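# Lift loaded sealant gun from hooks onto table

## Task

Lift the sealant gun, with its cartridge loaded, off both hooks and set it on the table with the cartridge still fitted. It must end up resting on the table, away from the rack and not leaning on any other object. It must never drop more than a few centimetres, since that usually means failure. Announce that you are finished when done.

## Robot and tools

Robot: two arms, left_arm and right_arm, each with a two-finger gripper. Scene frame: origin at table-top height, halfway between the nominal arm bases; +x points out over the table, +z up, and left_arm sits on the +y side (these names do not match image left/right). Calibrated bases: left_arm at (+0.006, +0.255, 0) m, right_arm at (-0.006, -0.359, 0) m, both facing nearly along +x. A gripper's fingers point along its own +z axis and separate along its y axis. end_effector_position is the spot between the finger pads, roughly 1 cm short of the tips. Printed hand positions and orientations can be off by a few centimetres, more at long reach.

execute_actions(actions, cameras): actions is a list of actions; each action is a list of up to 15 rows, one per 1/30 s control step, and if shorter its final row repeats through step 15. Every row has exactly 14 numbers in [-1, 1], always covering both arms: left_arm dx, dy, dz, rx, ry, rz, opening, then right_arm the same seven. dx..rz are offsets, not poses: they are measured from that arm's Hand target as it stood when the action began, along scene-frame axes, and every row of the action counts from that same start, not from the row before. Scale: 1.0 = 0.6 m for dx/dy/dz and 180 degrees for the rotation vector rx/ry/rz; the turn happens about the Hand target position. A new action restarts from the current Hand target, so repeating an offset moves further. Opening is absolute: +1 fully open (0.094 m), -1 closed. For an arm you want left alone, send six zeros and repeat its current opening (a 0 is a real half-open command). cameras: list of names, ["all"], [] or null; an empty actions list returns images by default.

move(target, speed, blend, opening_speed, grip_force, blocking, cameras): target is one 14-number row as above, or a list of up to 15 such rows visited in order; every row is an offset from the Hand targets at the start of the move, not from the previous row. The straight paths for both arms finish together; the whole move is capped at 10 s. speed: top path speed in m/s, 0.002 to 4.3, default 0.25 (turn rate up to twice that in rad/s); one value or one per target. blend: corner rounding radius in m for a list (0 = stop at each). opening_speed: rate of opening change per second on the -1..+1 scale, at least 0.2. grip_force: newtons per finger pad, 10 to 50, one value or one per arm; it persists, and below full force fingers close slowly. blocking=false returns after about 0.5 s while the move continues. Paths do not avoid obstacles or the other arm, grippers lag and can overshoot at speed, and a path passing near an arm's own base can whip its elbow round: route around the base. Faster contact and targets further past the contact press harder. The result adds a move: line giving the ending (done, off_target, moving, held, fault) and any limits (paced = pose clipped, held = steps withheld). done means at rest within 10 mm and 2 degrees; neither done nor off_target tells you about contact.

wait(seconds): 0 to 3600, sends nothing new; a running move carries on and the wait returns when it ends. stop(): brakes the running move (braking needs some distance). zoom_image(camera, region): camera is cam_high, cam_low, cam_left_wrist or cam_right_wrist; region [x0, y0, x1, y1] in pixels from the top-left, at most 504 wide and 504 high, on that camera's latest image. finished_scene(scene): integer number of the current scene; irreversible, call it once the gun is resting correctly.

Cameras (all 672x504): cam_high, cam_low, cam_left_wrist, cam_right_wrist, returned in that order.

Results: each arm's end_effector_position (m) and end_effector_quat_wxyz in the scene frame; Hand target, the last commanded pose after clipping, from which the next offsets count; grip_measured on the opening scale (reads up to about 2.5 mm wide when empty, and narrower than a hard part when squeezing); grip_effort_nm, a rough averaged gripper motor effort (negative = closing) that is not a pad force; joint positions and torques; Joint velocities (may be omitted when all within noise); Tool commands; calls with actions also list positions at some steps. Joint ranges (rad): waist -2.880..2.880, shoulder 0..3.142, elbow 0..3.019, wrist pitch -1.693..1.571, wrist yaw -1.571..1.571, wrist roll -2.094..2.094.

Behaviour and cautions: commanded orientation is clipped each step to within 40 degrees of the measured one. Friction and load can leave a gripper resting a few centimetres off its target; if so, send the remaining distance as an offset. An arm blocked by something keeps pushing until commanded back past its gripper. Grip force jumps to the set limit once squeezed roughly 0.06 below the touch reading; close slowly on fragile parts, and open well above grip_measured to release. The clearance check does not stop grippers or wrist cameras colliding; any firm contact between the arms, or closing one gripper on the other's fingers, can fail the job. Avoid hard impacts on the rack, table or fixed items, strain on the wrist camera cables, and releasing the gun while it moves. Holding loads, stretched reach or pushing at unreachable poses heats motors; a MOTOR HOT line warns, and at 100 °C the arm drops whatever it holds for 30-60 s (OVER-TEMPERATURE FAULT). Loose objects may occasionally be nudged. Anything leaving the table fails the job. Thinking time lets the scene run while the robot holds its last command.

Each tool is called by a JSON object that holds its "api" and its "payload", one argument or row to a line.

## Session

{"api": "execute_actions", "payload": {
  "actions": []
}}

Scene clock: 0.00 s.
left_arm: end_effector_position=(+0.8025, +0.7242, +0.1281) grip_measured=+1.000 grip_effort_nm=n/a end_effector_quat_wxyz=(+0.582, -0.398, +0.682, +0.196) | right_arm: end_effector_position=(+0.5605, -0.4549, +0.3622) grip_measured=+1.000 grip_effort_nm=n/a end_effector_quat_wxyz=(+0.211, +0.584, +0.784, -0.011)
Joint positions: left_arm=[0.477 2.384 1.978 0.138 -0.376 -0.304 0.094] | right_arm=[-0.157 1.639 1.867 -1.439 0.234 1.142 0.094]
Joint velocities: within noise
Joint torques (N m): no reading
Heat: left arm: hottest shoulder 28 °C; right arm: hottest waist 27 °C.
Hand target: left_arm +0.8099, +0.7252, +0.1564; +0.601, -0.394, +0.667, +0.196 | right_arm +0.5631, -0.4583, +0.3887; +0.238, +0.584, +0.777, +0.001
Tool commands: left_gripper/opening=+1.0 right_gripper/opening=+1.0

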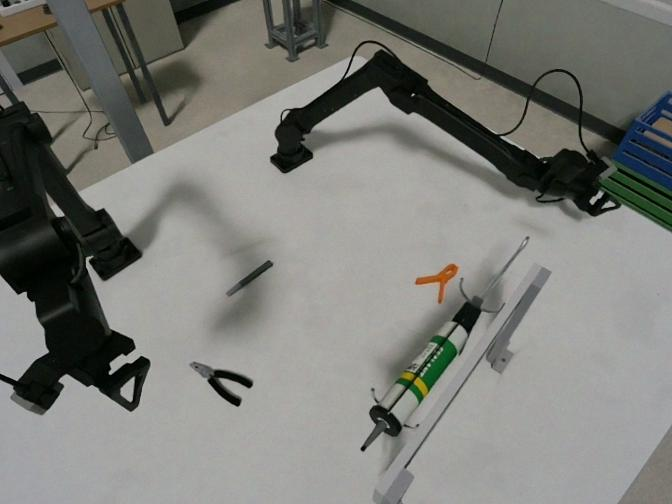

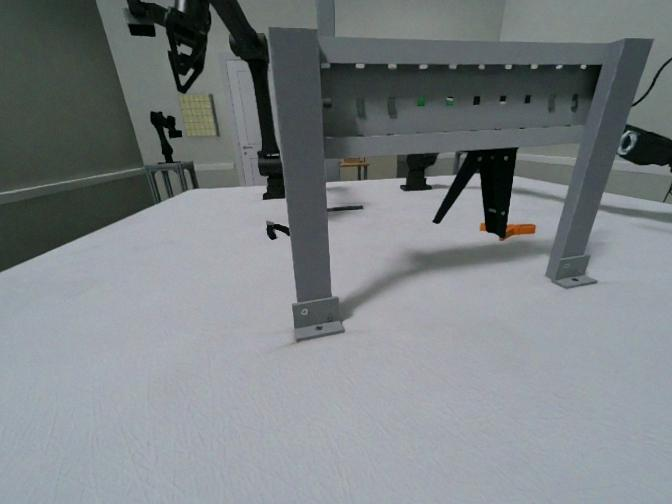

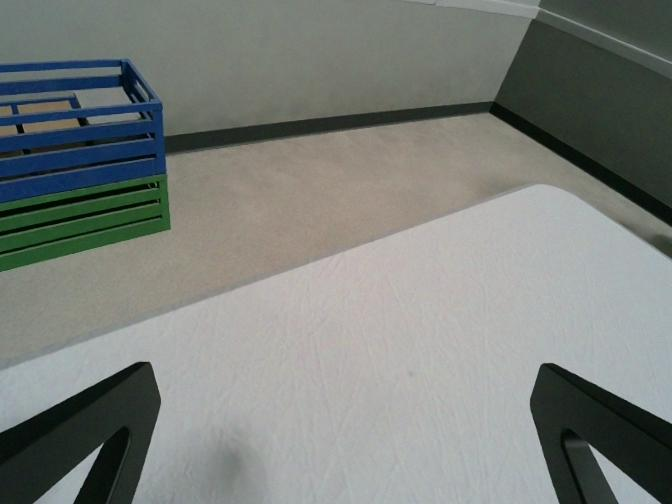

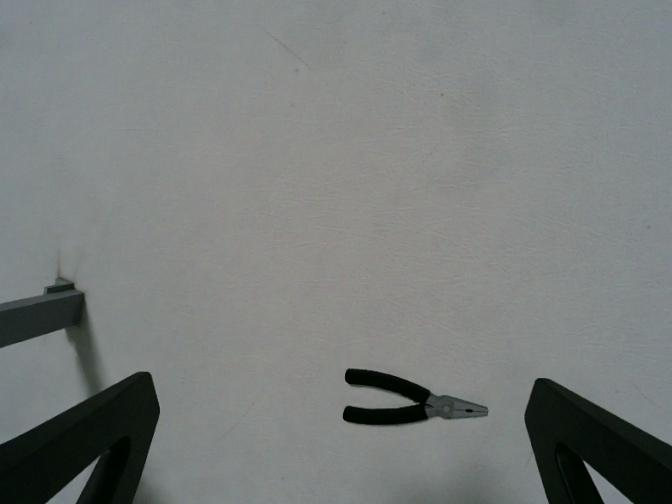

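{"api": "zoom_image", "payload": {
  "camera": "cam_high",
  "region": [340, 220, 580, 500]
}}

{"api": "zoom_image", "payload": {
  "camera": "cam_low",
  "region": [250, 10, 670, 350]
}}

Scaled by 1.800 from the camera's image (finer frame: 960x720).

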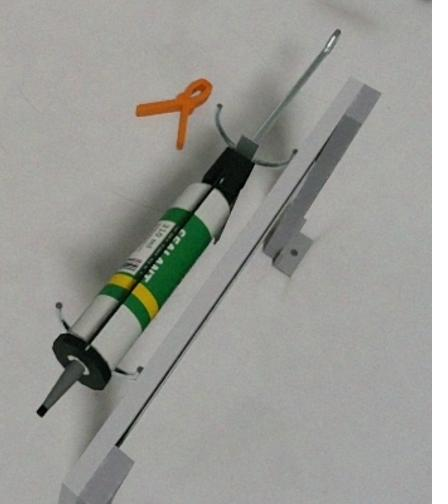

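Scaled by 1.200 from the camera's image (finer frame: 960x720).

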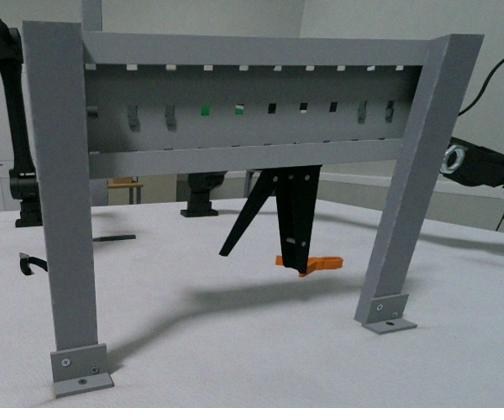

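{"api": "move", "payload": {
  "target": [0,0,0,0,0,0,1,0.028,0.48,0.052,0.156,-0.265,0.020,1],
  "cameras": ["all"]
}}

Scene clock: 139.67 s.
left_arm: end_effector_position=(+0.8025, +0.7242, +0.1281) grip_measured=+1.000 grip_effort_nm=0.00 end_effector_quat_wxyz=(+0.582, -0.398, +0.682, +0.196) | right_arm: end_effector_position=(+0.5812, -0.1709, +0.3960) grip_measured=+1.000 grip_effort_nm=-0.02 end_effector_quat_wxyz=(+0.373, +0.551, +0.628, +0.403)
Joint positions: left_arm=[0.477 2.384 1.978 0.138 -0.376 -0.304 0.094] | right_arm=[0.322 1.369 1.318 -0.372 0.256 1.657 0.094]
Joint torques (N m): left_arm=[-0.62 -22.12 10.8 2.28 -0.01 0.04] | right_arm=[0.26 -13.68 10.33 2.07 0.27 0.02]
Heat: left arm: hottest shoulder 34 °C; right arm: hottest elbow 32 °C.
Hand target: left_arm +0.8099, +0.7252, +0.1564; +0.601, -0.394, +0.667, +0.196 | right_arm +0.5799, -0.1703, +0.4199; +0.384, +0.549, +0.610, +0.425
Off the commanded pose: left_arm 0.029 m, 3 deg | right_arm 0.024 m, 4 deg.
move: off_target (right_arm)

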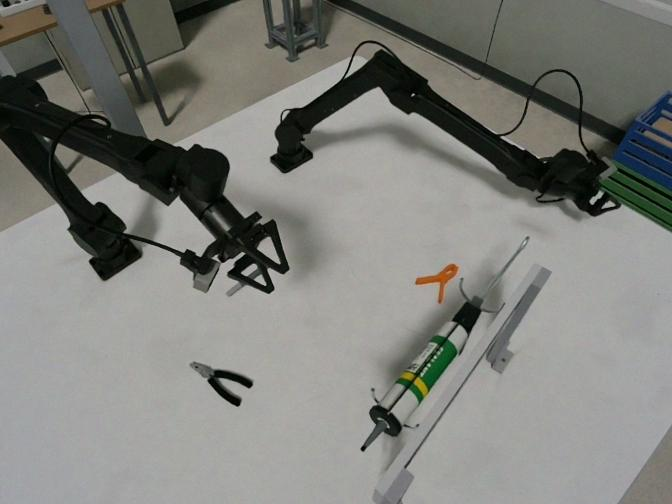

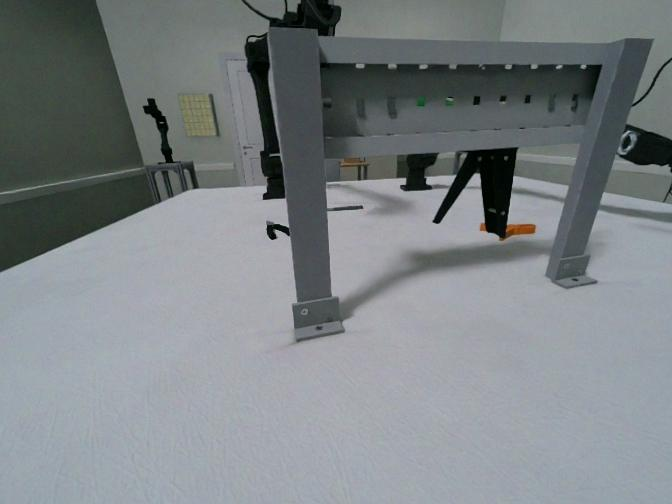

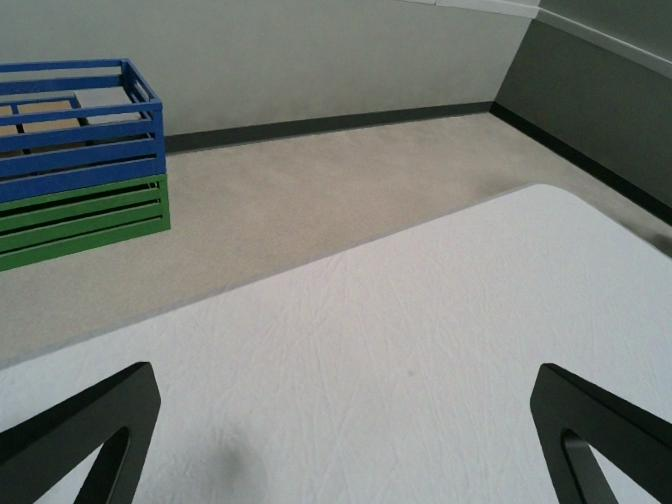

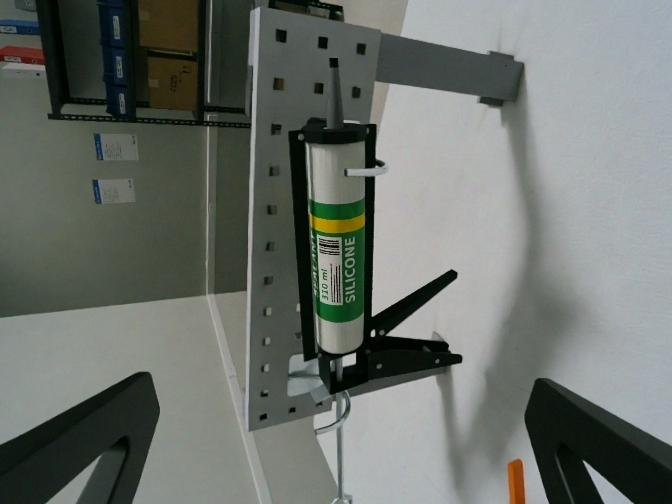

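{"api": "zoom_image", "payload": {
  "camera": "cam_right_wrist",
  "region": [230, 20, 530, 490]
}}

Scaled by 1.072 from the camera's image (finer frame: 960x720).

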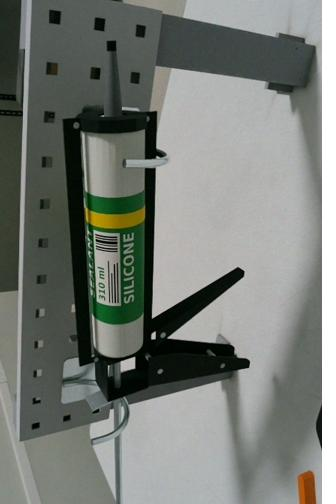

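{"api": "move", "payload": {
  "target": [0,0,0,0,0,0,1,0.033,0.05,-0.167,0.013,-0.109,0.006,1],
  "cameras": ["cam_right_wrist","cam_high"]
}}

Scene clock: 200.87 s.
left_arm: end_effector_position=(+0.8025, +0.7242, +0.1281) grip_measured=+1.000 grip_effort_nm=0.00 end_effector_quat_wxyz=(+0.582, -0.398, +0.682, +0.196) | right_arm: end_effector_position=(+0.5994, -0.1494, +0.3013) grip_measured=+1.000 grip_effort_nm=-0.02 end_effector_quat_wxyz=(+0.454, +0.487, +0.538, +0.517)
Joint positions: left_arm=[0.477 2.384 1.978 0.138 -0.376 -0.304 0.094] | right_arm=[0.354 1.523 0.981 0.486 0.3 1.602 0.094]
Joint torques (N m): left_arm=[-0.56 -22.12 10.74 2.32 0.01 -0.05] | right_arm=[0.67 -13.04 9.54 2.14 0.08 -0.37]
Heat: left arm: hottest shoulder 35 °C; right arm: hottest elbow 29 °C.
Hand target: left_arm +0.8099, +0.7252, +0.1564; +0.601, -0.394, +0.667, +0.196 | right_arm +0.5997, -0.1403, +0.3197; +0.467, +0.470, +0.532, +0.528
Off the commanded pose: left_arm 0.029 m, 3 deg | right_arm 0.021 m, 3 deg.
move: off_target (right_arm)
Images, in order (width x height): cam_high 672x504, cam_right_wrist 672x504.

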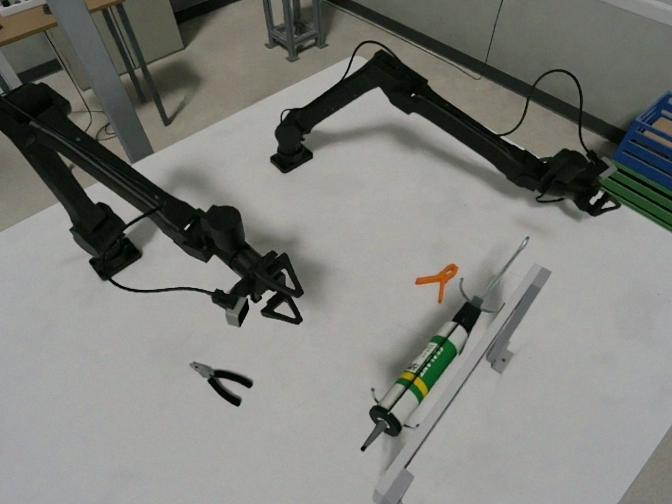

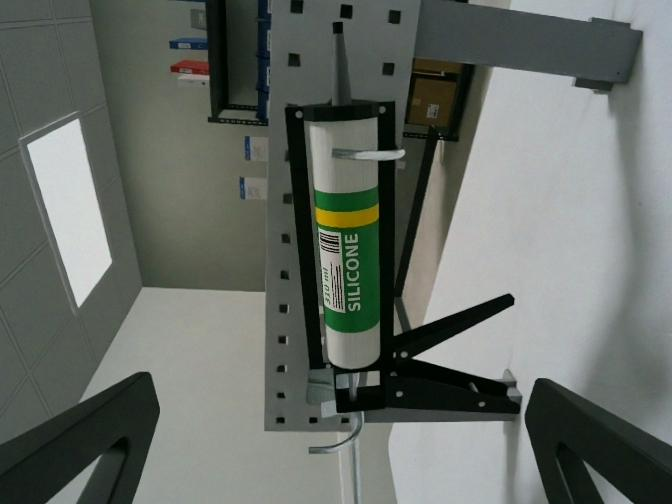

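{"api": "move", "payload": {
  "target": [0,0,0,0,0,0,1,0.167,0.083,-0.020,0,-0.017,0,1],
  "cameras": ["cam_right_wrist","cam_high"],
  "speed": 0.15
}}

Scene clock: 228.17 s.
left_arm: end_effector_position=(+0.8025, +0.7242, +0.1281) grip_measured=+1.000 grip_effort_nm=0.00 end_effector_quat_wxyz=(+0.582, -0.398, +0.682, +0.196) | right_arm: end_effector_position=(+0.6895, -0.1071, +0.2706) grip_measured=+1.000 grip_effort_nm=-0.02 end_effector_quat_wxyz=(+0.465, +0.477, +0.535, +0.519)
Joint positions: left_arm=[0.477 2.384 1.978 0.138 -0.376 -0.304 0.094] | right_arm=[0.359 1.805 1.238 0.537 0.307 1.577 0.094]
Joint torques (N m): left_arm=[-1.14 -22.36 10.8 2.4 -0.01 -0.02] | right_arm=[0.67 -16.73 12.96 1.88 0.09 -0.39]
Heat: left arm: hottest shoulder 35 °C; right arm: hottest elbow 29 °C.
Hand target: left_arm +0.8099, +0.7252, +0.1564; +0.601, -0.394, +0.667, +0.196 | right_arm +0.6999, -0.0905, +0.3077; +0.481, +0.456, +0.519, +0.540
Off the commanded pose: left_arm 0.029 m, 3 deg | right_arm 0.042 m, 4 deg.
move: off_target (right_arm)
Images, in order (width x height): cam_high 672x504, cam_right_wrist 672x504.

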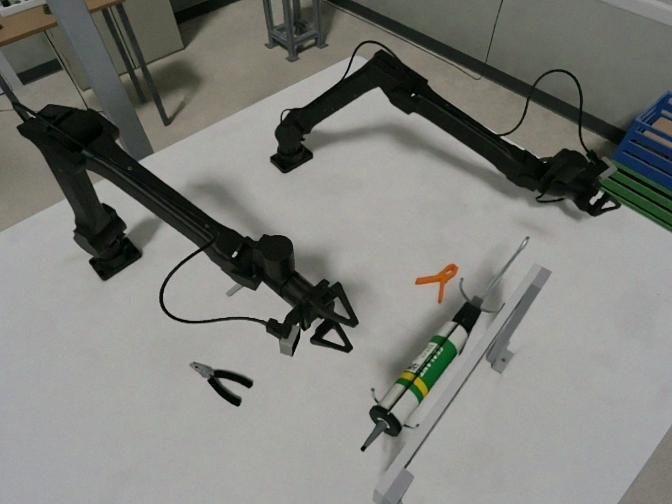

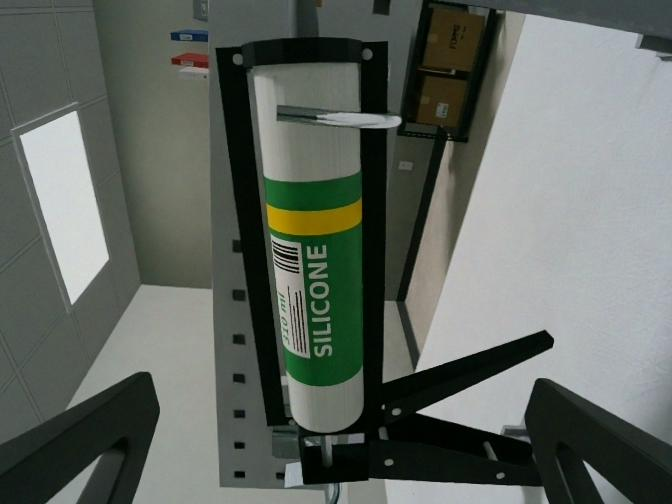

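{"api": "move", "payload": {
  "target": [0,0,0,0,0,0,1,0.112,0.088,0.021,0,-0.010,0.003,1],
  "cameras": ["cam_right_wrist","cam_high","cam_low"],
  "speed": 0.12
}}

Scene clock: 298.17 s.
left_arm: end_effector_position=(+0.8025, +0.7242, +0.1281) grip_measured=+1.000 grip_effort_nm=0.00 end_effector_quat_wxyz=(+0.582, -0.398, +0.682, +0.196) | right_arm: end_effector_position=(+0.7594, -0.0536, +0.2880) grip_measured=+1.000 grip_effort_nm=-0.02 end_effector_quat_wxyz=(+0.473, +0.461, +0.524, +0.537)
Joint positions: left_arm=[0.477 2.384 1.978 0.138 -0.376 -0.304 0.094] | right_arm=[0.386 1.994 1.543 0.477 0.32 1.562 0.094]
Joint torques (N m): left_arm=[-0.56 -21.89 10.74 2.18 0.01 -0.01] | right_arm=[0.73 -19.84 13.67 1.01 0.12 -0.39]
Heat: left arm: hottest shoulder 35 °C; right arm: hottest elbow 37 °C.
Hand target: left_arm +0.8099, +0.7252, +0.1564; +0.601, -0.394, +0.667, +0.196 | right_arm +0.7671, -0.0377, +0.3203; +0.486, +0.445, +0.514, +0.550
Off the commanded pose: left_arm 0.029 m, 3 deg | right_arm 0.037 m, 3 deg.
move: off_target (right_arm)
Images, in order (width x height): cam_high 672x504, cam_low 672x504, cam_right_wrist 672x504.

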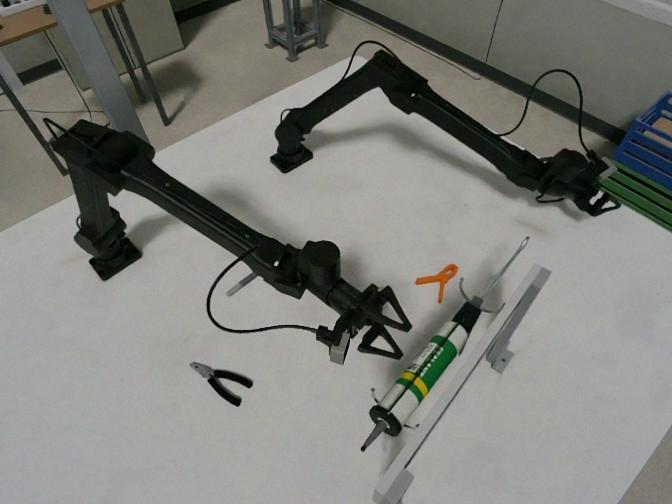

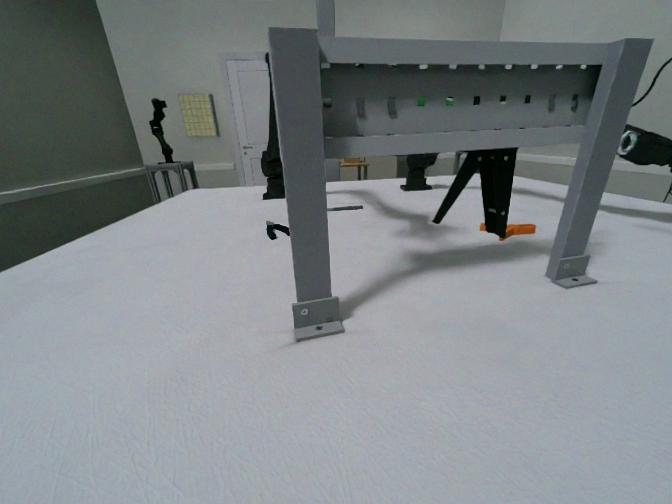

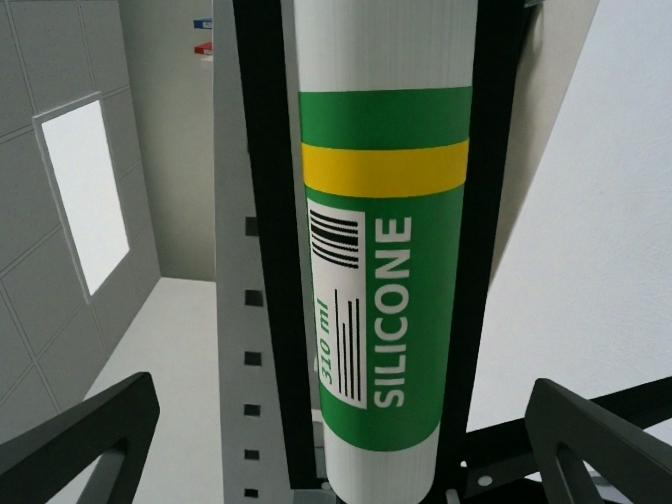

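{"api": "zoom_image", "payload": {
  "camera": "cam_right_wrist",
  "region": [130, 100, 630, 504]
}}

Scaled by 1.008 from the camera's image (finer frame: 960x720).

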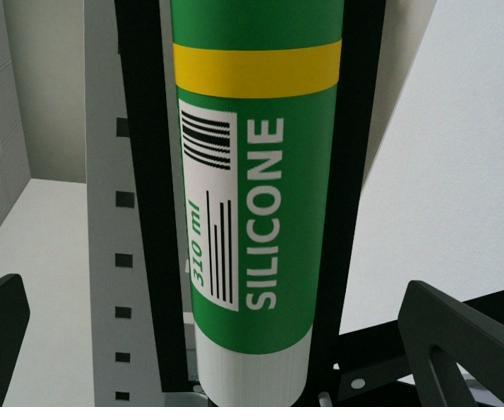

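{"api": "move", "payload": {
  "target": [0,0,0,0,0,0,1,0.0,0.004,-0.018,0,0.008,0.0,1],
  "cameras": ["cam_right_wrist"],
  "speed": 0.1
}}

Scene clock: 330.63 s.
left_arm: end_effector_position=(+0.8025, +0.7242, +0.1281) grip_measured=+1.000 grip_effort_nm=0.00 end_effector_quat_wxyz=(+0.582, -0.398, +0.682, +0.196) | right_arm: end_effector_position=(+0.7603, -0.0526, +0.2762) grip_measured=+1.000 grip_effort_nm=-0.02 end_effector_quat_wxyz=(+0.470, +0.466, +0.532, +0.528)
Joint positions: left_arm=[0.477 2.384 1.978 0.138 -0.376 -0.304 0.094] | right_arm=[0.388 2.003 1.543 0.458 0.325 1.562 0.094]
Joint torques (N m): left_arm=[0.03 -22.24 10.81 2.43 0.04 0.03] | right_arm=[0.73 -20.25 13.48 1.02 0.14 -0.28]
Heat: left arm: hottest shoulder 35 °C; right arm: hottest elbow 34 °C.
Hand target: left_arm +0.8099, +0.7252, +0.1564; +0.601, -0.394, +0.667, +0.196 | right_arm +0.7671, -0.0353, +0.3095; +0.480, +0.452, +0.520, +0.544
Off the commanded pose: left_arm 0.029 m, 3 deg | right_arm 0.038 m, 3 deg.
move: off_target (right_arm)

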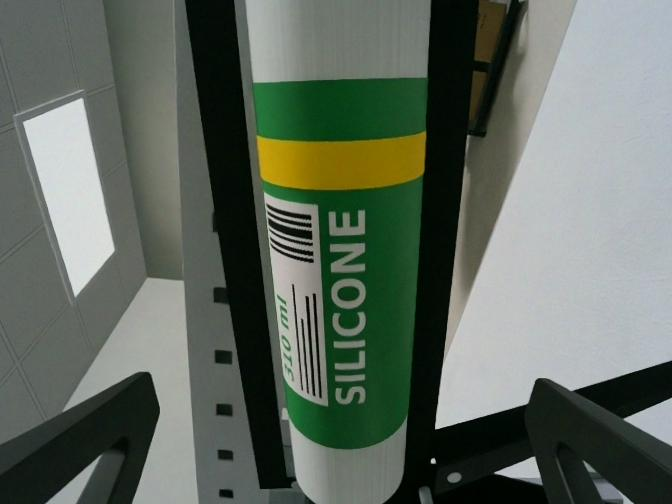

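{"api": "move", "payload": {
  "target": [0,0,0,0,0,0,1,0.033,0.004,0.002,0,0,0.0,1],
  "cameras": ["cam_right_wrist"],
  "speed": 0.08
}}

Scene clock: 344.33 s.
left_arm: end_effector_position=(+0.8025, +0.7242, +0.1281) grip_measured=+1.000 grip_effort_nm=0.00 end_effector_quat_wxyz=(+0.582, -0.398, +0.682, +0.196) | right_arm: end_effector_position=(+0.7770, -0.0437, +0.2776) grip_measured=+1.000 grip_effort_nm=-0.02 end_effector_quat_wxyz=(+0.469, +0.465, +0.533, +0.529)
Joint positions: left_arm=[0.477 2.384 1.978 0.138 -0.376 -0.304 0.094] | right_arm=[0.388 2.046 1.619 0.426 0.32 1.562 0.094]
Joint torques (N m): left_arm=[-1.03 -22.53 10.66 2.24 -0.04 0.01] | right_arm=[-0.15 -20.84 13.78 0.99 -0.08 -0.27]
Heat: left arm: hottest shoulder 35 °C; right arm: hottest elbow 34 °C.
Hand target: left_arm +0.8099, +0.7252, +0.1564; +0.601, -0.394, +0.667, +0.196 | right_arm +0.7869, -0.0329, +0.3107; +0.480, +0.452, +0.520, +0.544
Off the commanded pose: left_arm 0.029 m, 3 deg | right_arm 0.036 m, 3 deg.
move: off_target (right_arm)

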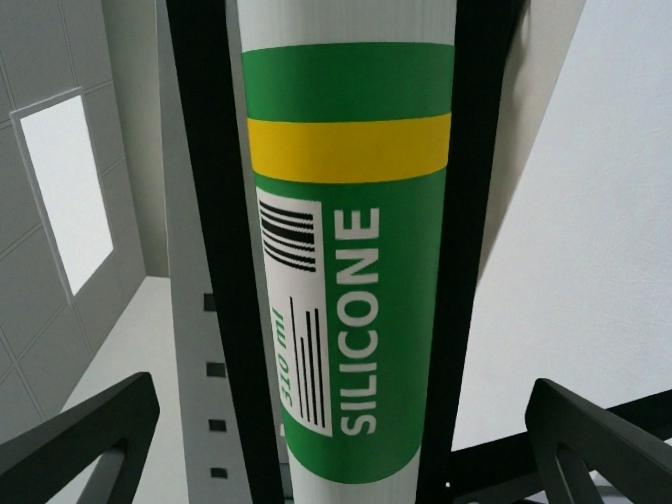

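{"api": "move", "payload": {
  "target": [0,0,0,0,0,0,1,0.030,-0.002,0.003,0,0,0.0,1],
  "cameras": ["cam_right_wrist"],
  "speed": 0.08
}}

Scene clock: 354.00 s.
left_arm: end_effector_position=(+0.8025, +0.7242, +0.1281) grip_measured=+1.000 grip_effort_nm=0.00 end_effector_quat_wxyz=(+0.582, -0.398, +0.682, +0.196) | right_arm: end_effector_position=(+0.7911, -0.0344, +0.2782) grip_measured=+1.000 grip_effort_nm=-0.02 end_effector_quat_wxyz=(+0.465, +0.461, +0.537, +0.531)
Joint positions: left_arm=[0.477 2.384 1.978 0.138 -0.376 -0.304 0.094] | right_arm=[0.388 2.084 1.686 0.395 0.307 1.562 0.094]
Joint torques (N m): left_arm=[-0.44 -22.3 10.85 2.15 0.03 0] | right_arm=[-1.26 -21.42 13.97 0.99 -0.08 -0.27]
Heat: left arm: hottest shoulder 35 °C; right arm: hottest elbow 37 °C.
Hand target: left_arm +0.8099, +0.7252, +0.1564; +0.601, -0.394, +0.667, +0.196 | right_arm +0.8049, -0.0341, +0.3125; +0.480, +0.452, +0.520, +0.544
Off the commanded pose: left_arm 0.029 m, 3 deg | right_arm 0.037 m, 3 deg.
move: off_target (right_arm)

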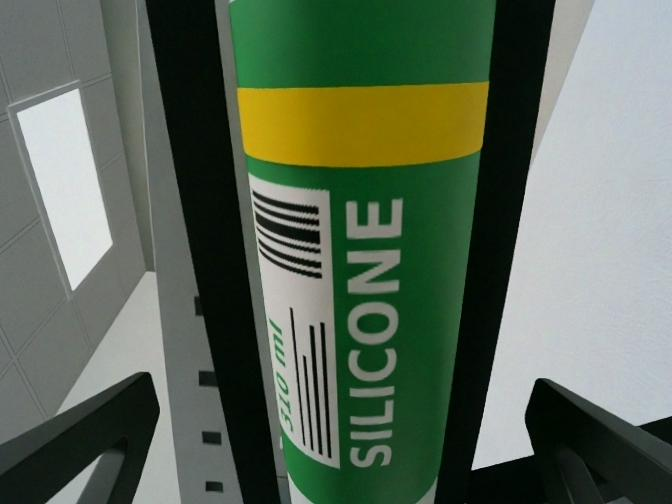

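{"api": "move", "payload": {
  "target": [0,0,0,0,0,0,1,0.010,-0.03,0.001,0,0,-0.005,1],
  "cameras": ["cam_right_wrist"],
  "speed": 0.08
}}

Scene clock: 363.53 s.
left_arm: end_effector_position=(+0.8025, +0.7242, +0.1281) grip_measured=+1.000 grip_effort_nm=0.00 end_effector_quat_wxyz=(+0.582, -0.398, +0.682, +0.196) | right_arm: end_effector_position=(+0.7963, -0.0468, +0.2782) grip_measured=+1.000 grip_effort_nm=-0.02 end_effector_quat_wxyz=(+0.468, +0.464, +0.535, +0.529)
Joint positions: left_arm=[0.477 2.384 1.978 0.138 -0.376 -0.304 0.094] | right_arm=[0.371 2.084 1.686 0.395 0.3 1.562 0.094]
Joint torques (N m): left_arm=[-0.91 -22.65 10.76 2.28 0.02 -0.02] | right_arm=[-1.55 -21.71 13.74 1.05 -0.08 -0.26]
Heat: left arm: hottest shoulder 35 °C; right arm: hottest elbow 38 °C.
Hand target: left_arm +0.8099, +0.7252, +0.1564; +0.601, -0.394, +0.667, +0.196 | right_arm +0.8109, -0.0521, +0.3131; +0.484, +0.456, +0.516, +0.540
Off the commanded pose: left_arm 0.029 m, 3 deg | right_arm 0.038 m, 3 deg.
move: off_target (right_arm)

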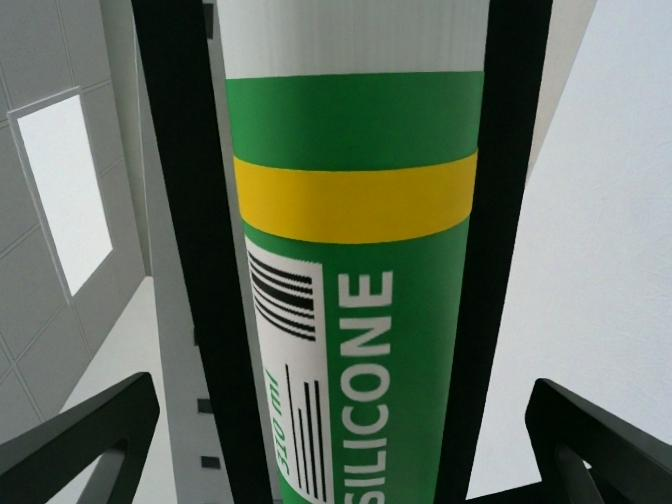

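{"api": "move", "payload": {
  "target": [0,0,0,0,0,0,1,0.023,0.002,0.003,0,0,0,1],
  "cameras": ["cam_right_wrist","cam_high","cam_low"],
  "speed": 0.08
}}

Scene clock: 372.37 s.
left_arm: end_effector_position=(+0.8025, +0.7242, +0.1281) grip_measured=+1.000 grip_effort_nm=0.00 end_effector_quat_wxyz=(+0.582, -0.398, +0.682, +0.196) | right_arm: end_effector_position=(+0.8071, -0.0407, +0.2811) grip_measured=+1.000 grip_effort_nm=-0.02 end_effector_quat_wxyz=(+0.466, +0.463, +0.536, +0.530)
Joint positions: left_arm=[0.477 2.384 1.978 0.138 -0.376 -0.304 0.094] | right_arm=[0.371 2.112 1.741 0.368 0.294 1.562 0.094]
Joint torques (N m): left_arm=[-0.32 -22.01 10.66 2.36 -0.03 0.02] | right_arm=[-1.79 -21.83 14.11 1.01 -0.08 -0.26]
Heat: left arm: hottest shoulder 35 °C; right arm: hottest elbow 39 °C.
Hand target: left_arm +0.8099, +0.7252, +0.1564; +0.601, -0.394, +0.667, +0.196 | right_arm +0.8247, -0.0509, +0.3149; +0.484, +0.456, +0.516, +0.540
Off the commanded pose: left_arm 0.029 m, 3 deg | right_arm 0.039 m, 3 deg.
move: off_target (right_arm)
Images, in order (width x height): cam_high 672x504, cam_low 672x504, cam_right_wrist 672x504.

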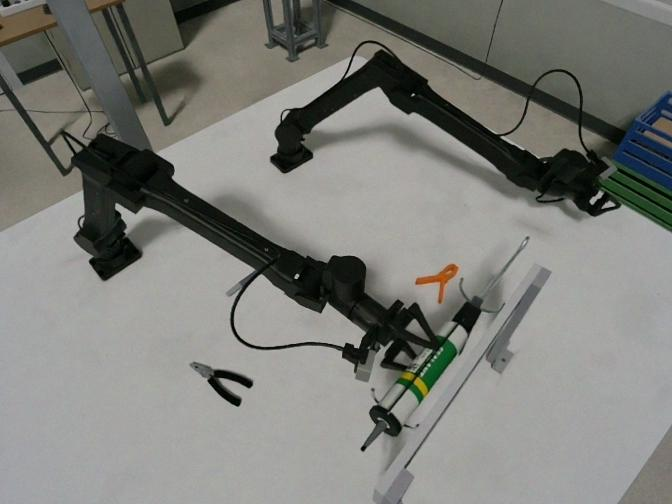

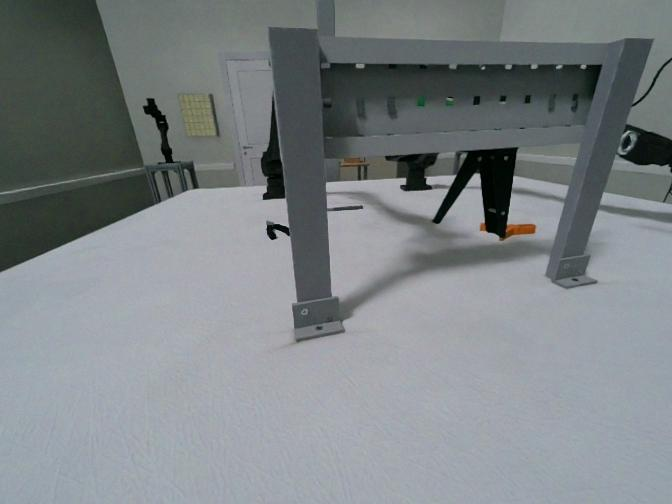

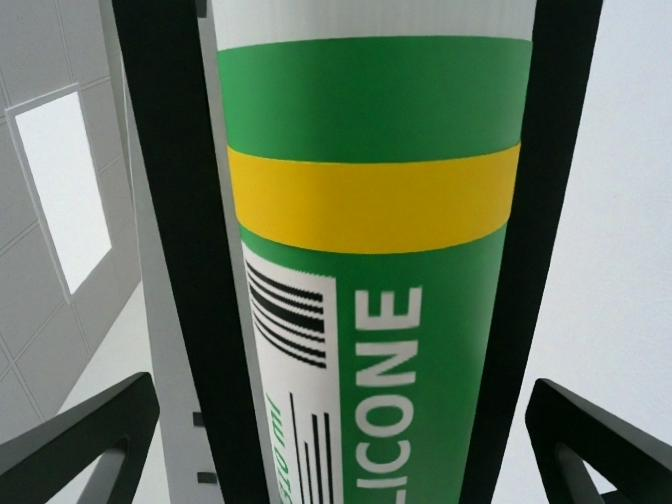

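{"api": "move", "payload": {
  "target": [0,0,0,0,0,0,1,0.0,0.0,-0.006,0,0,0,1],
  "speed": 0.08
}}

Scene clock: 381.50 s.
left_arm: end_effector_position=(+0.8025, +0.7242, +0.1281) grip_measured=+1.000 grip_effort_nm=0.00 end_effector_quat_wxyz=(+0.582, -0.398, +0.682, +0.196) | right_arm: end_effector_position=(+0.8077, -0.0404, +0.2772) grip_measured=+1.000 grip_effort_nm=-0.02 end_effector_quat_wxyz=(+0.466, +0.463, +0.537, +0.529)
Joint positions: left_arm=[0.477 2.384 1.978 0.138 -0.376 -0.304 0.094] | right_arm=[0.371 2.116 1.741 0.368 0.294 1.562 0.094]
Joint torques (N m): left_arm=[-0.67 -22.71 10.65 2.26 0.02 -0.06] | right_arm=[-1.67 -21.95 13.82 1.24 -0.07 -0.26]
Heat: left arm: hottest shoulder 36 °C; right arm: hottest elbow 40 °C.
Hand target: left_arm +0.8099, +0.7252, +0.1564; +0.601, -0.394, +0.667, +0.196 | right_arm +0.8247, -0.0509, +0.3113; +0.484, +0.456, +0.516, +0.540
Off the commanded pose: left_arm 0.029 m, 3 deg | right_arm 0.040 m, 4 deg.
move: off_target (right_arm)

{"api": "move", "payload": {
  "target": [0,0,0,0,0,0,1,0,0,0,0,0,0,0.4],
  "opening_speed": 0.3,
  "cameras": ["cam_right_wrist"]
}}

Scene clock: 390.13 s.
left_arm: end_effector_position=(+0.8025, +0.7242, +0.1281) grip_measured=+1.000 grip_effort_nm=0.00 end_effector_quat_wxyz=(+0.582, -0.398, +0.682, +0.196) | right_arm: end_effector_position=(+0.8089, -0.0396, +0.2827) grip_measured=+0.404 grip_effort_nm=-0.22 end_effector_quat_wxyz=(+0.467, +0.461, +0.535, +0.532)
Joint positions: left_arm=[0.477 2.384 1.978 0.138 -0.376 -0.304 0.094] | right_arm=[0.371 2.116 1.751 0.368 0.293 1.562 0.066]
Joint torques (N m): left_arm=[-0.09 -22.77 10.74 2.25 -0.04 0] | right_arm=[-1.9 -21.77 13.46 1.22 -0.05 -0.26]
Heat: left arm: hottest shoulder 36 °C; right arm: hottest elbow 40 °C.
Hand target: left_arm +0.8099, +0.7252, +0.1564; +0.601, -0.394, +0.667, +0.196 | right_arm +0.8247, -0.0509, +0.3113; +0.484, +0.456, +0.516, +0.540
Off the commanded pose: left_arm 0.029 m, 3 deg | right_arm 0.035 m, 3 deg.
move: done

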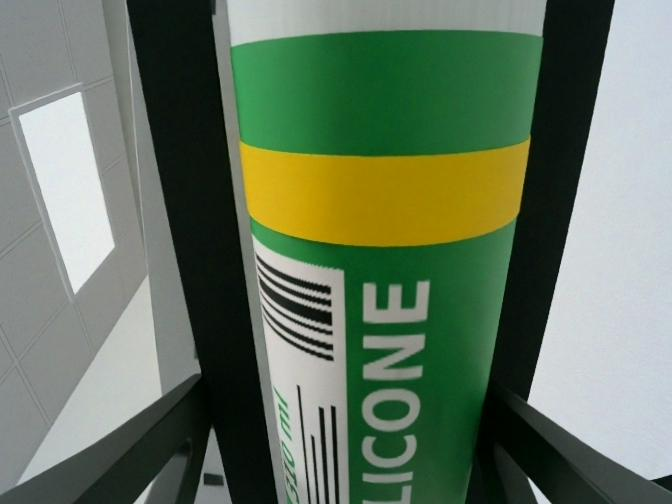

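{"api": "move", "payload": {
  "target": [0,0,0,0,0,0,1,0,0,0,0,0,0,0.15],
  "opening_speed": 0.25,
  "cameras": ["cam_right_wrist"]
}}

Scene clock: 396.90 s.
left_arm: end_effector_position=(+0.8025, +0.7242, +0.1281) grip_measured=+1.000 grip_effort_nm=0.00 end_effector_quat_wxyz=(+0.582, -0.398, +0.682, +0.196) | right_arm: end_effector_position=(+0.8092, -0.0392, +0.2845) grip_measured=+0.276 grip_effort_nm=-1.05 end_effector_quat_wxyz=(+0.467, +0.461, +0.534, +0.533)
Joint positions: left_arm=[0.477 2.384 1.978 0.138 -0.376 -0.304 0.094] | right_arm=[0.371 2.116 1.754 0.368 0.291 1.562 0.06]
Joint torques (N m): left_arm=[-0.79 -22.07 10.76 2.29 0.02 0.01] | right_arm=[-1.85 -21.83 13.27 1.21 -0.01 -0.26]
Heat: left arm: hottest shoulder 36 °C; right arm: hottest elbow 39 °C.
Hand target: left_arm +0.8099, +0.7252, +0.1564; +0.601, -0.394, +0.667, +0.196 | right_arm +0.8247, -0.0509, +0.3113; +0.484, +0.456, +0.516, +0.540
Off the commanded pose: left_arm 0.029 m, 3 deg | right_arm 0.033 m, 3 deg.
move: done

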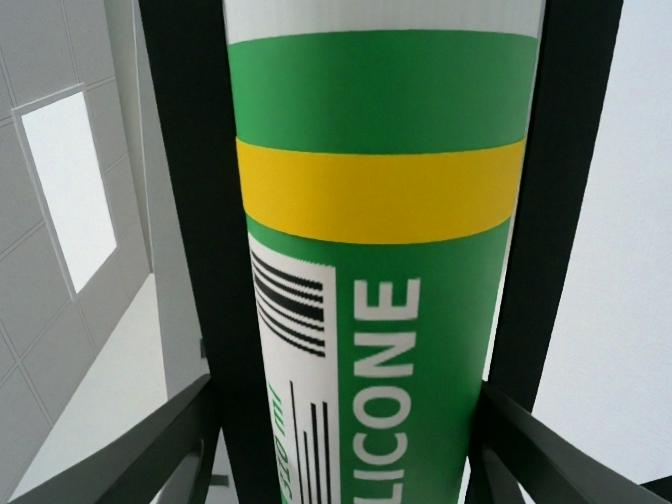

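{"api": "move", "payload": {
  "target": [0,0,0,0,0,0,1,-0.012,0,0.08,0,0,0,0.1],
  "speed": 0.06,
  "cameras": ["all"]
}}

Scene clock: 409.23 s.
left_arm: end_effector_position=(+0.8025, +0.7242, +0.1281) grip_measured=+1.000 grip_effort_nm=0.00 end_effector_quat_wxyz=(+0.582, -0.398, +0.682, +0.196) | right_arm: end_effector_position=(+0.8098, -0.0389, +0.2849) grip_measured=+0.274 grip_effort_nm=-1.05 end_effector_quat_wxyz=(+0.457, +0.471, +0.547, +0.520)
Joint positions: left_arm=[0.477 2.384 1.978 0.138 -0.376 -0.304 0.094] | right_arm=[0.371 2.107 1.772 0.291 0.291 1.573 0.06]
Joint torques (N m): left_arm=[-0.85 -22.24 10.73 2.22 0.01 -0.01] | right_arm=[-1.44 -26.4 13.86 0.9 0.22 -0.37]
Heat: left arm: hottest shoulder 36 °C; right arm: hottest elbow 40 °C.
Hand target: left_arm +0.8099, +0.7252, +0.1564; +0.601, -0.394, +0.667, +0.196 | right_arm +0.8175, -0.0509, +0.3593; +0.484, +0.456, +0.516, +0.540
Off the commanded pose: left_arm 0.029 m, 3 deg | right_arm 0.076 m, 6 deg.
move: off_target (right_arm)

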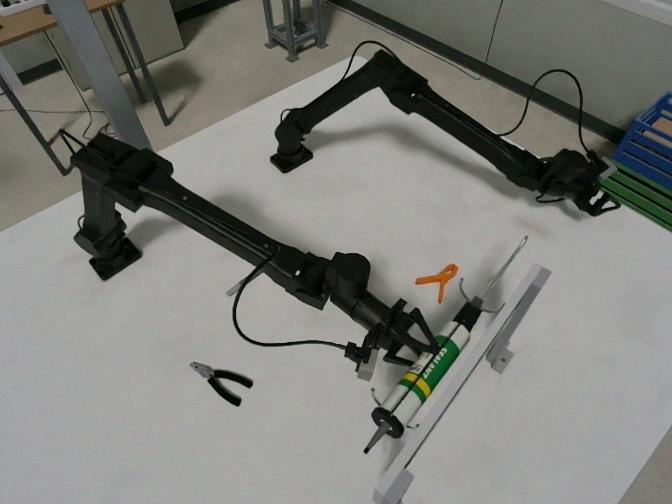

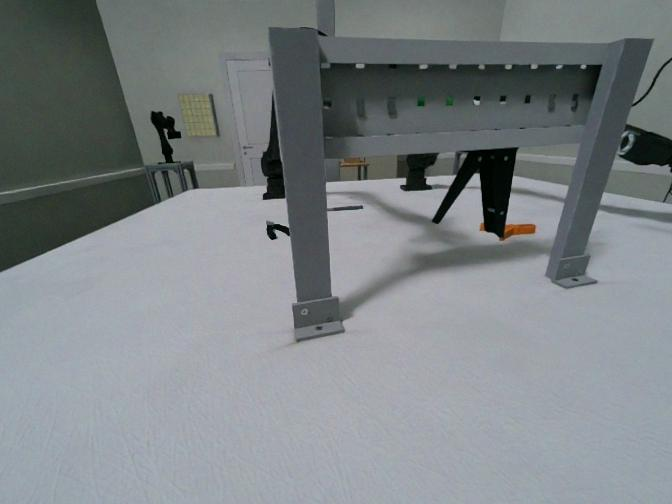

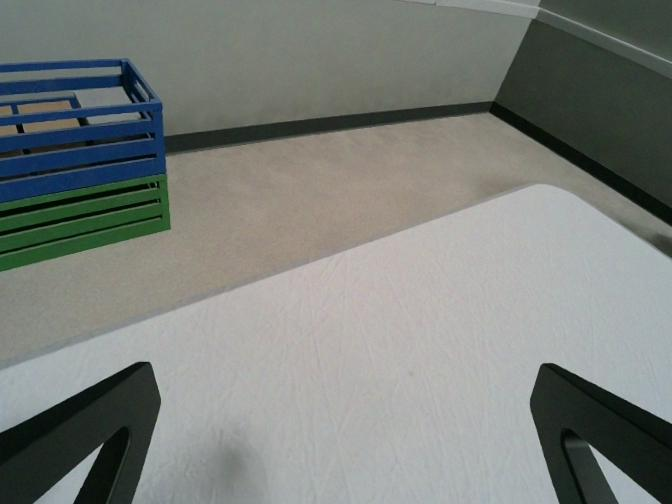

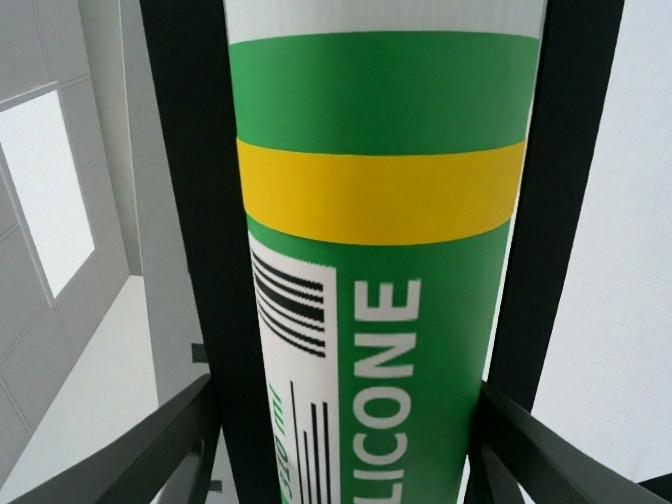

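{"api": "move", "payload": {
  "target": [0,0,0,0,0,0,1,0,0,0.08,0,-0.025,0,0.1],
  "speed": 0.06,
  "cameras": ["cam_high","cam_low","cam_right_wrist"]
}}

Scene clock: 416.97 s.
left_arm: end_effector_position=(+0.8025, +0.7242, +0.1281) grip_measured=+1.000 grip_effort_nm=0.00 end_effector_quat_wxyz=(+0.582, -0.398, +0.682, +0.196) | right_arm: end_effector_position=(+0.8094, -0.0391, +0.2876) grip_measured=+0.274 grip_effort_nm=-1.05 end_effector_quat_wxyz=(+0.457, +0.470, +0.546, +0.521)
Joint positions: left_arm=[0.477 2.384 1.978 0.138 -0.376 -0.304 0.094] | right_arm=[0.371 2.104 1.772 0.291 0.291 1.573 0.06]
Joint torques (N m): left_arm=[-0.62 -22.12 10.63 2.24 -0.03 0.01] | right_arm=[-1.26 -28.92 15.61 1.87 0.25 -0.7]
Heat: left arm: hottest shoulder 36 °C; right arm: hottest elbow 38 °C.
Hand target: left_arm +0.8099, +0.7252, +0.1564; +0.601, -0.394, +0.667, +0.196 | right_arm +0.8175, -0.0509, +0.4073; +0.504, +0.434, +0.497, +0.558
Off the commanded pose: left_arm 0.029 m, 3 deg | right_arm 0.121 m, 10 deg.
move: off_target (right_arm)

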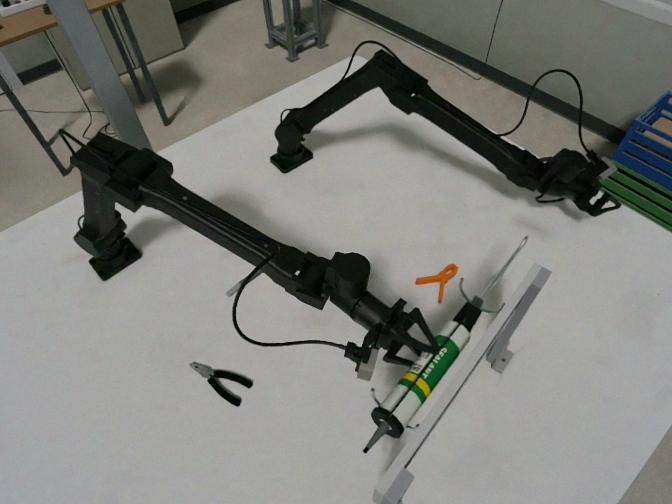

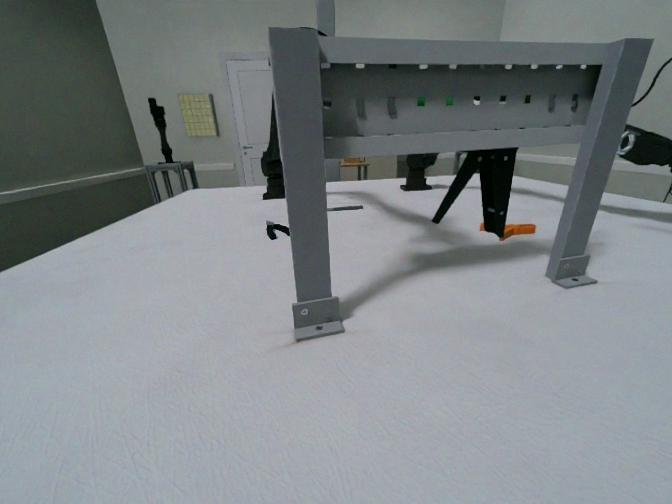

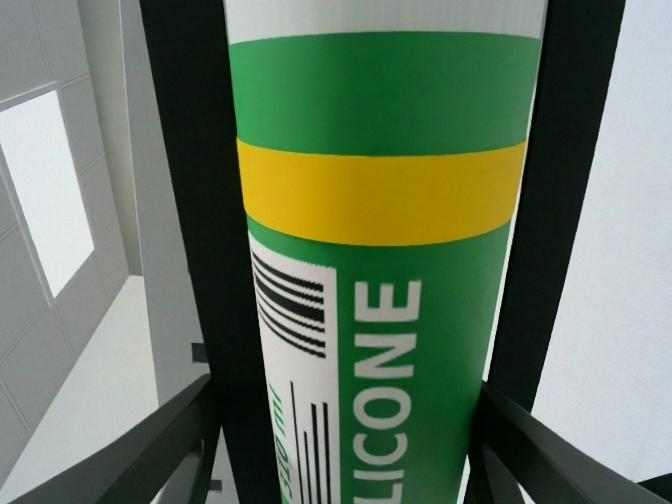

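{"api": "move", "payload": {
  "target": [0,0,0,0,0,0,1,0,0,0.06,0,0,0,0.1],
  "speed": 0.06,
  "cameras": ["cam_high","cam_low","cam_right_wrist"]
}}

Scene clock: 425.80 s.
left_arm: end_effector_position=(+0.8025, +0.7242, +0.1281) grip_measured=+1.000 grip_effort_nm=0.00 end_effector_quat_wxyz=(+0.582, -0.398, +0.682, +0.196) | right_arm: end_effector_position=(+0.8086, -0.0395, +0.2914) grip_measured=+0.274 grip_effort_nm=-1.05 end_effector_quat_wxyz=(+0.452, +0.475, +0.559, +0.508)
Joint positions: left_arm=[0.477 2.384 1.978 0.138 -0.376 -0.304 0.094] | right_arm=[0.371 2.092 1.787 0.225 0.291 1.57 0.06]
Joint torques (N m): left_arm=[-0.44 -21.77 10.7 2.11 -0.01 -0.02] | right_arm=[-1.26 -30.62 17.35 1.72 0.33 -0.68]
Heat: left arm: hottest shoulder 36 °C; right arm: hottest elbow 38 °C.
Hand target: left_arm +0.8099, +0.7252, +0.1564; +0.601, -0.394, +0.667, +0.196 | right_arm +0.8175, -0.0509, +0.4433; +0.504, +0.434, +0.497, +0.558
Off the commanded pose: left_arm 0.029 m, 3 deg | right_arm 0.153 m, 12 deg.
move: off_target (right_arm)

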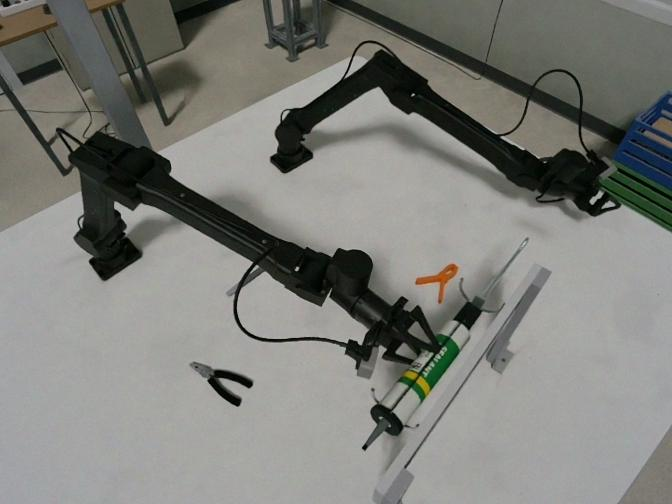

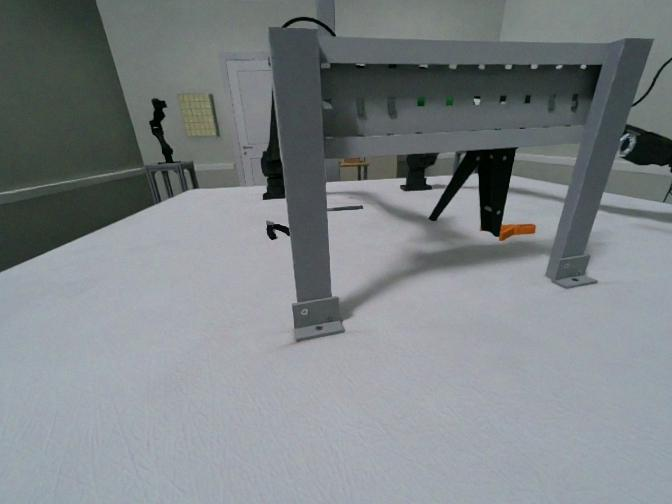

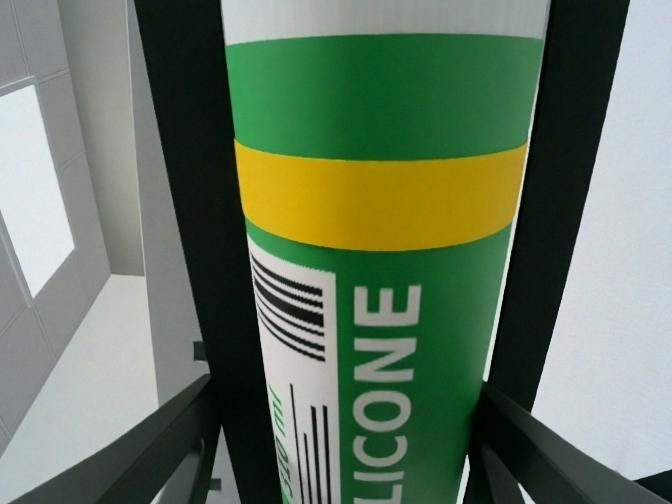

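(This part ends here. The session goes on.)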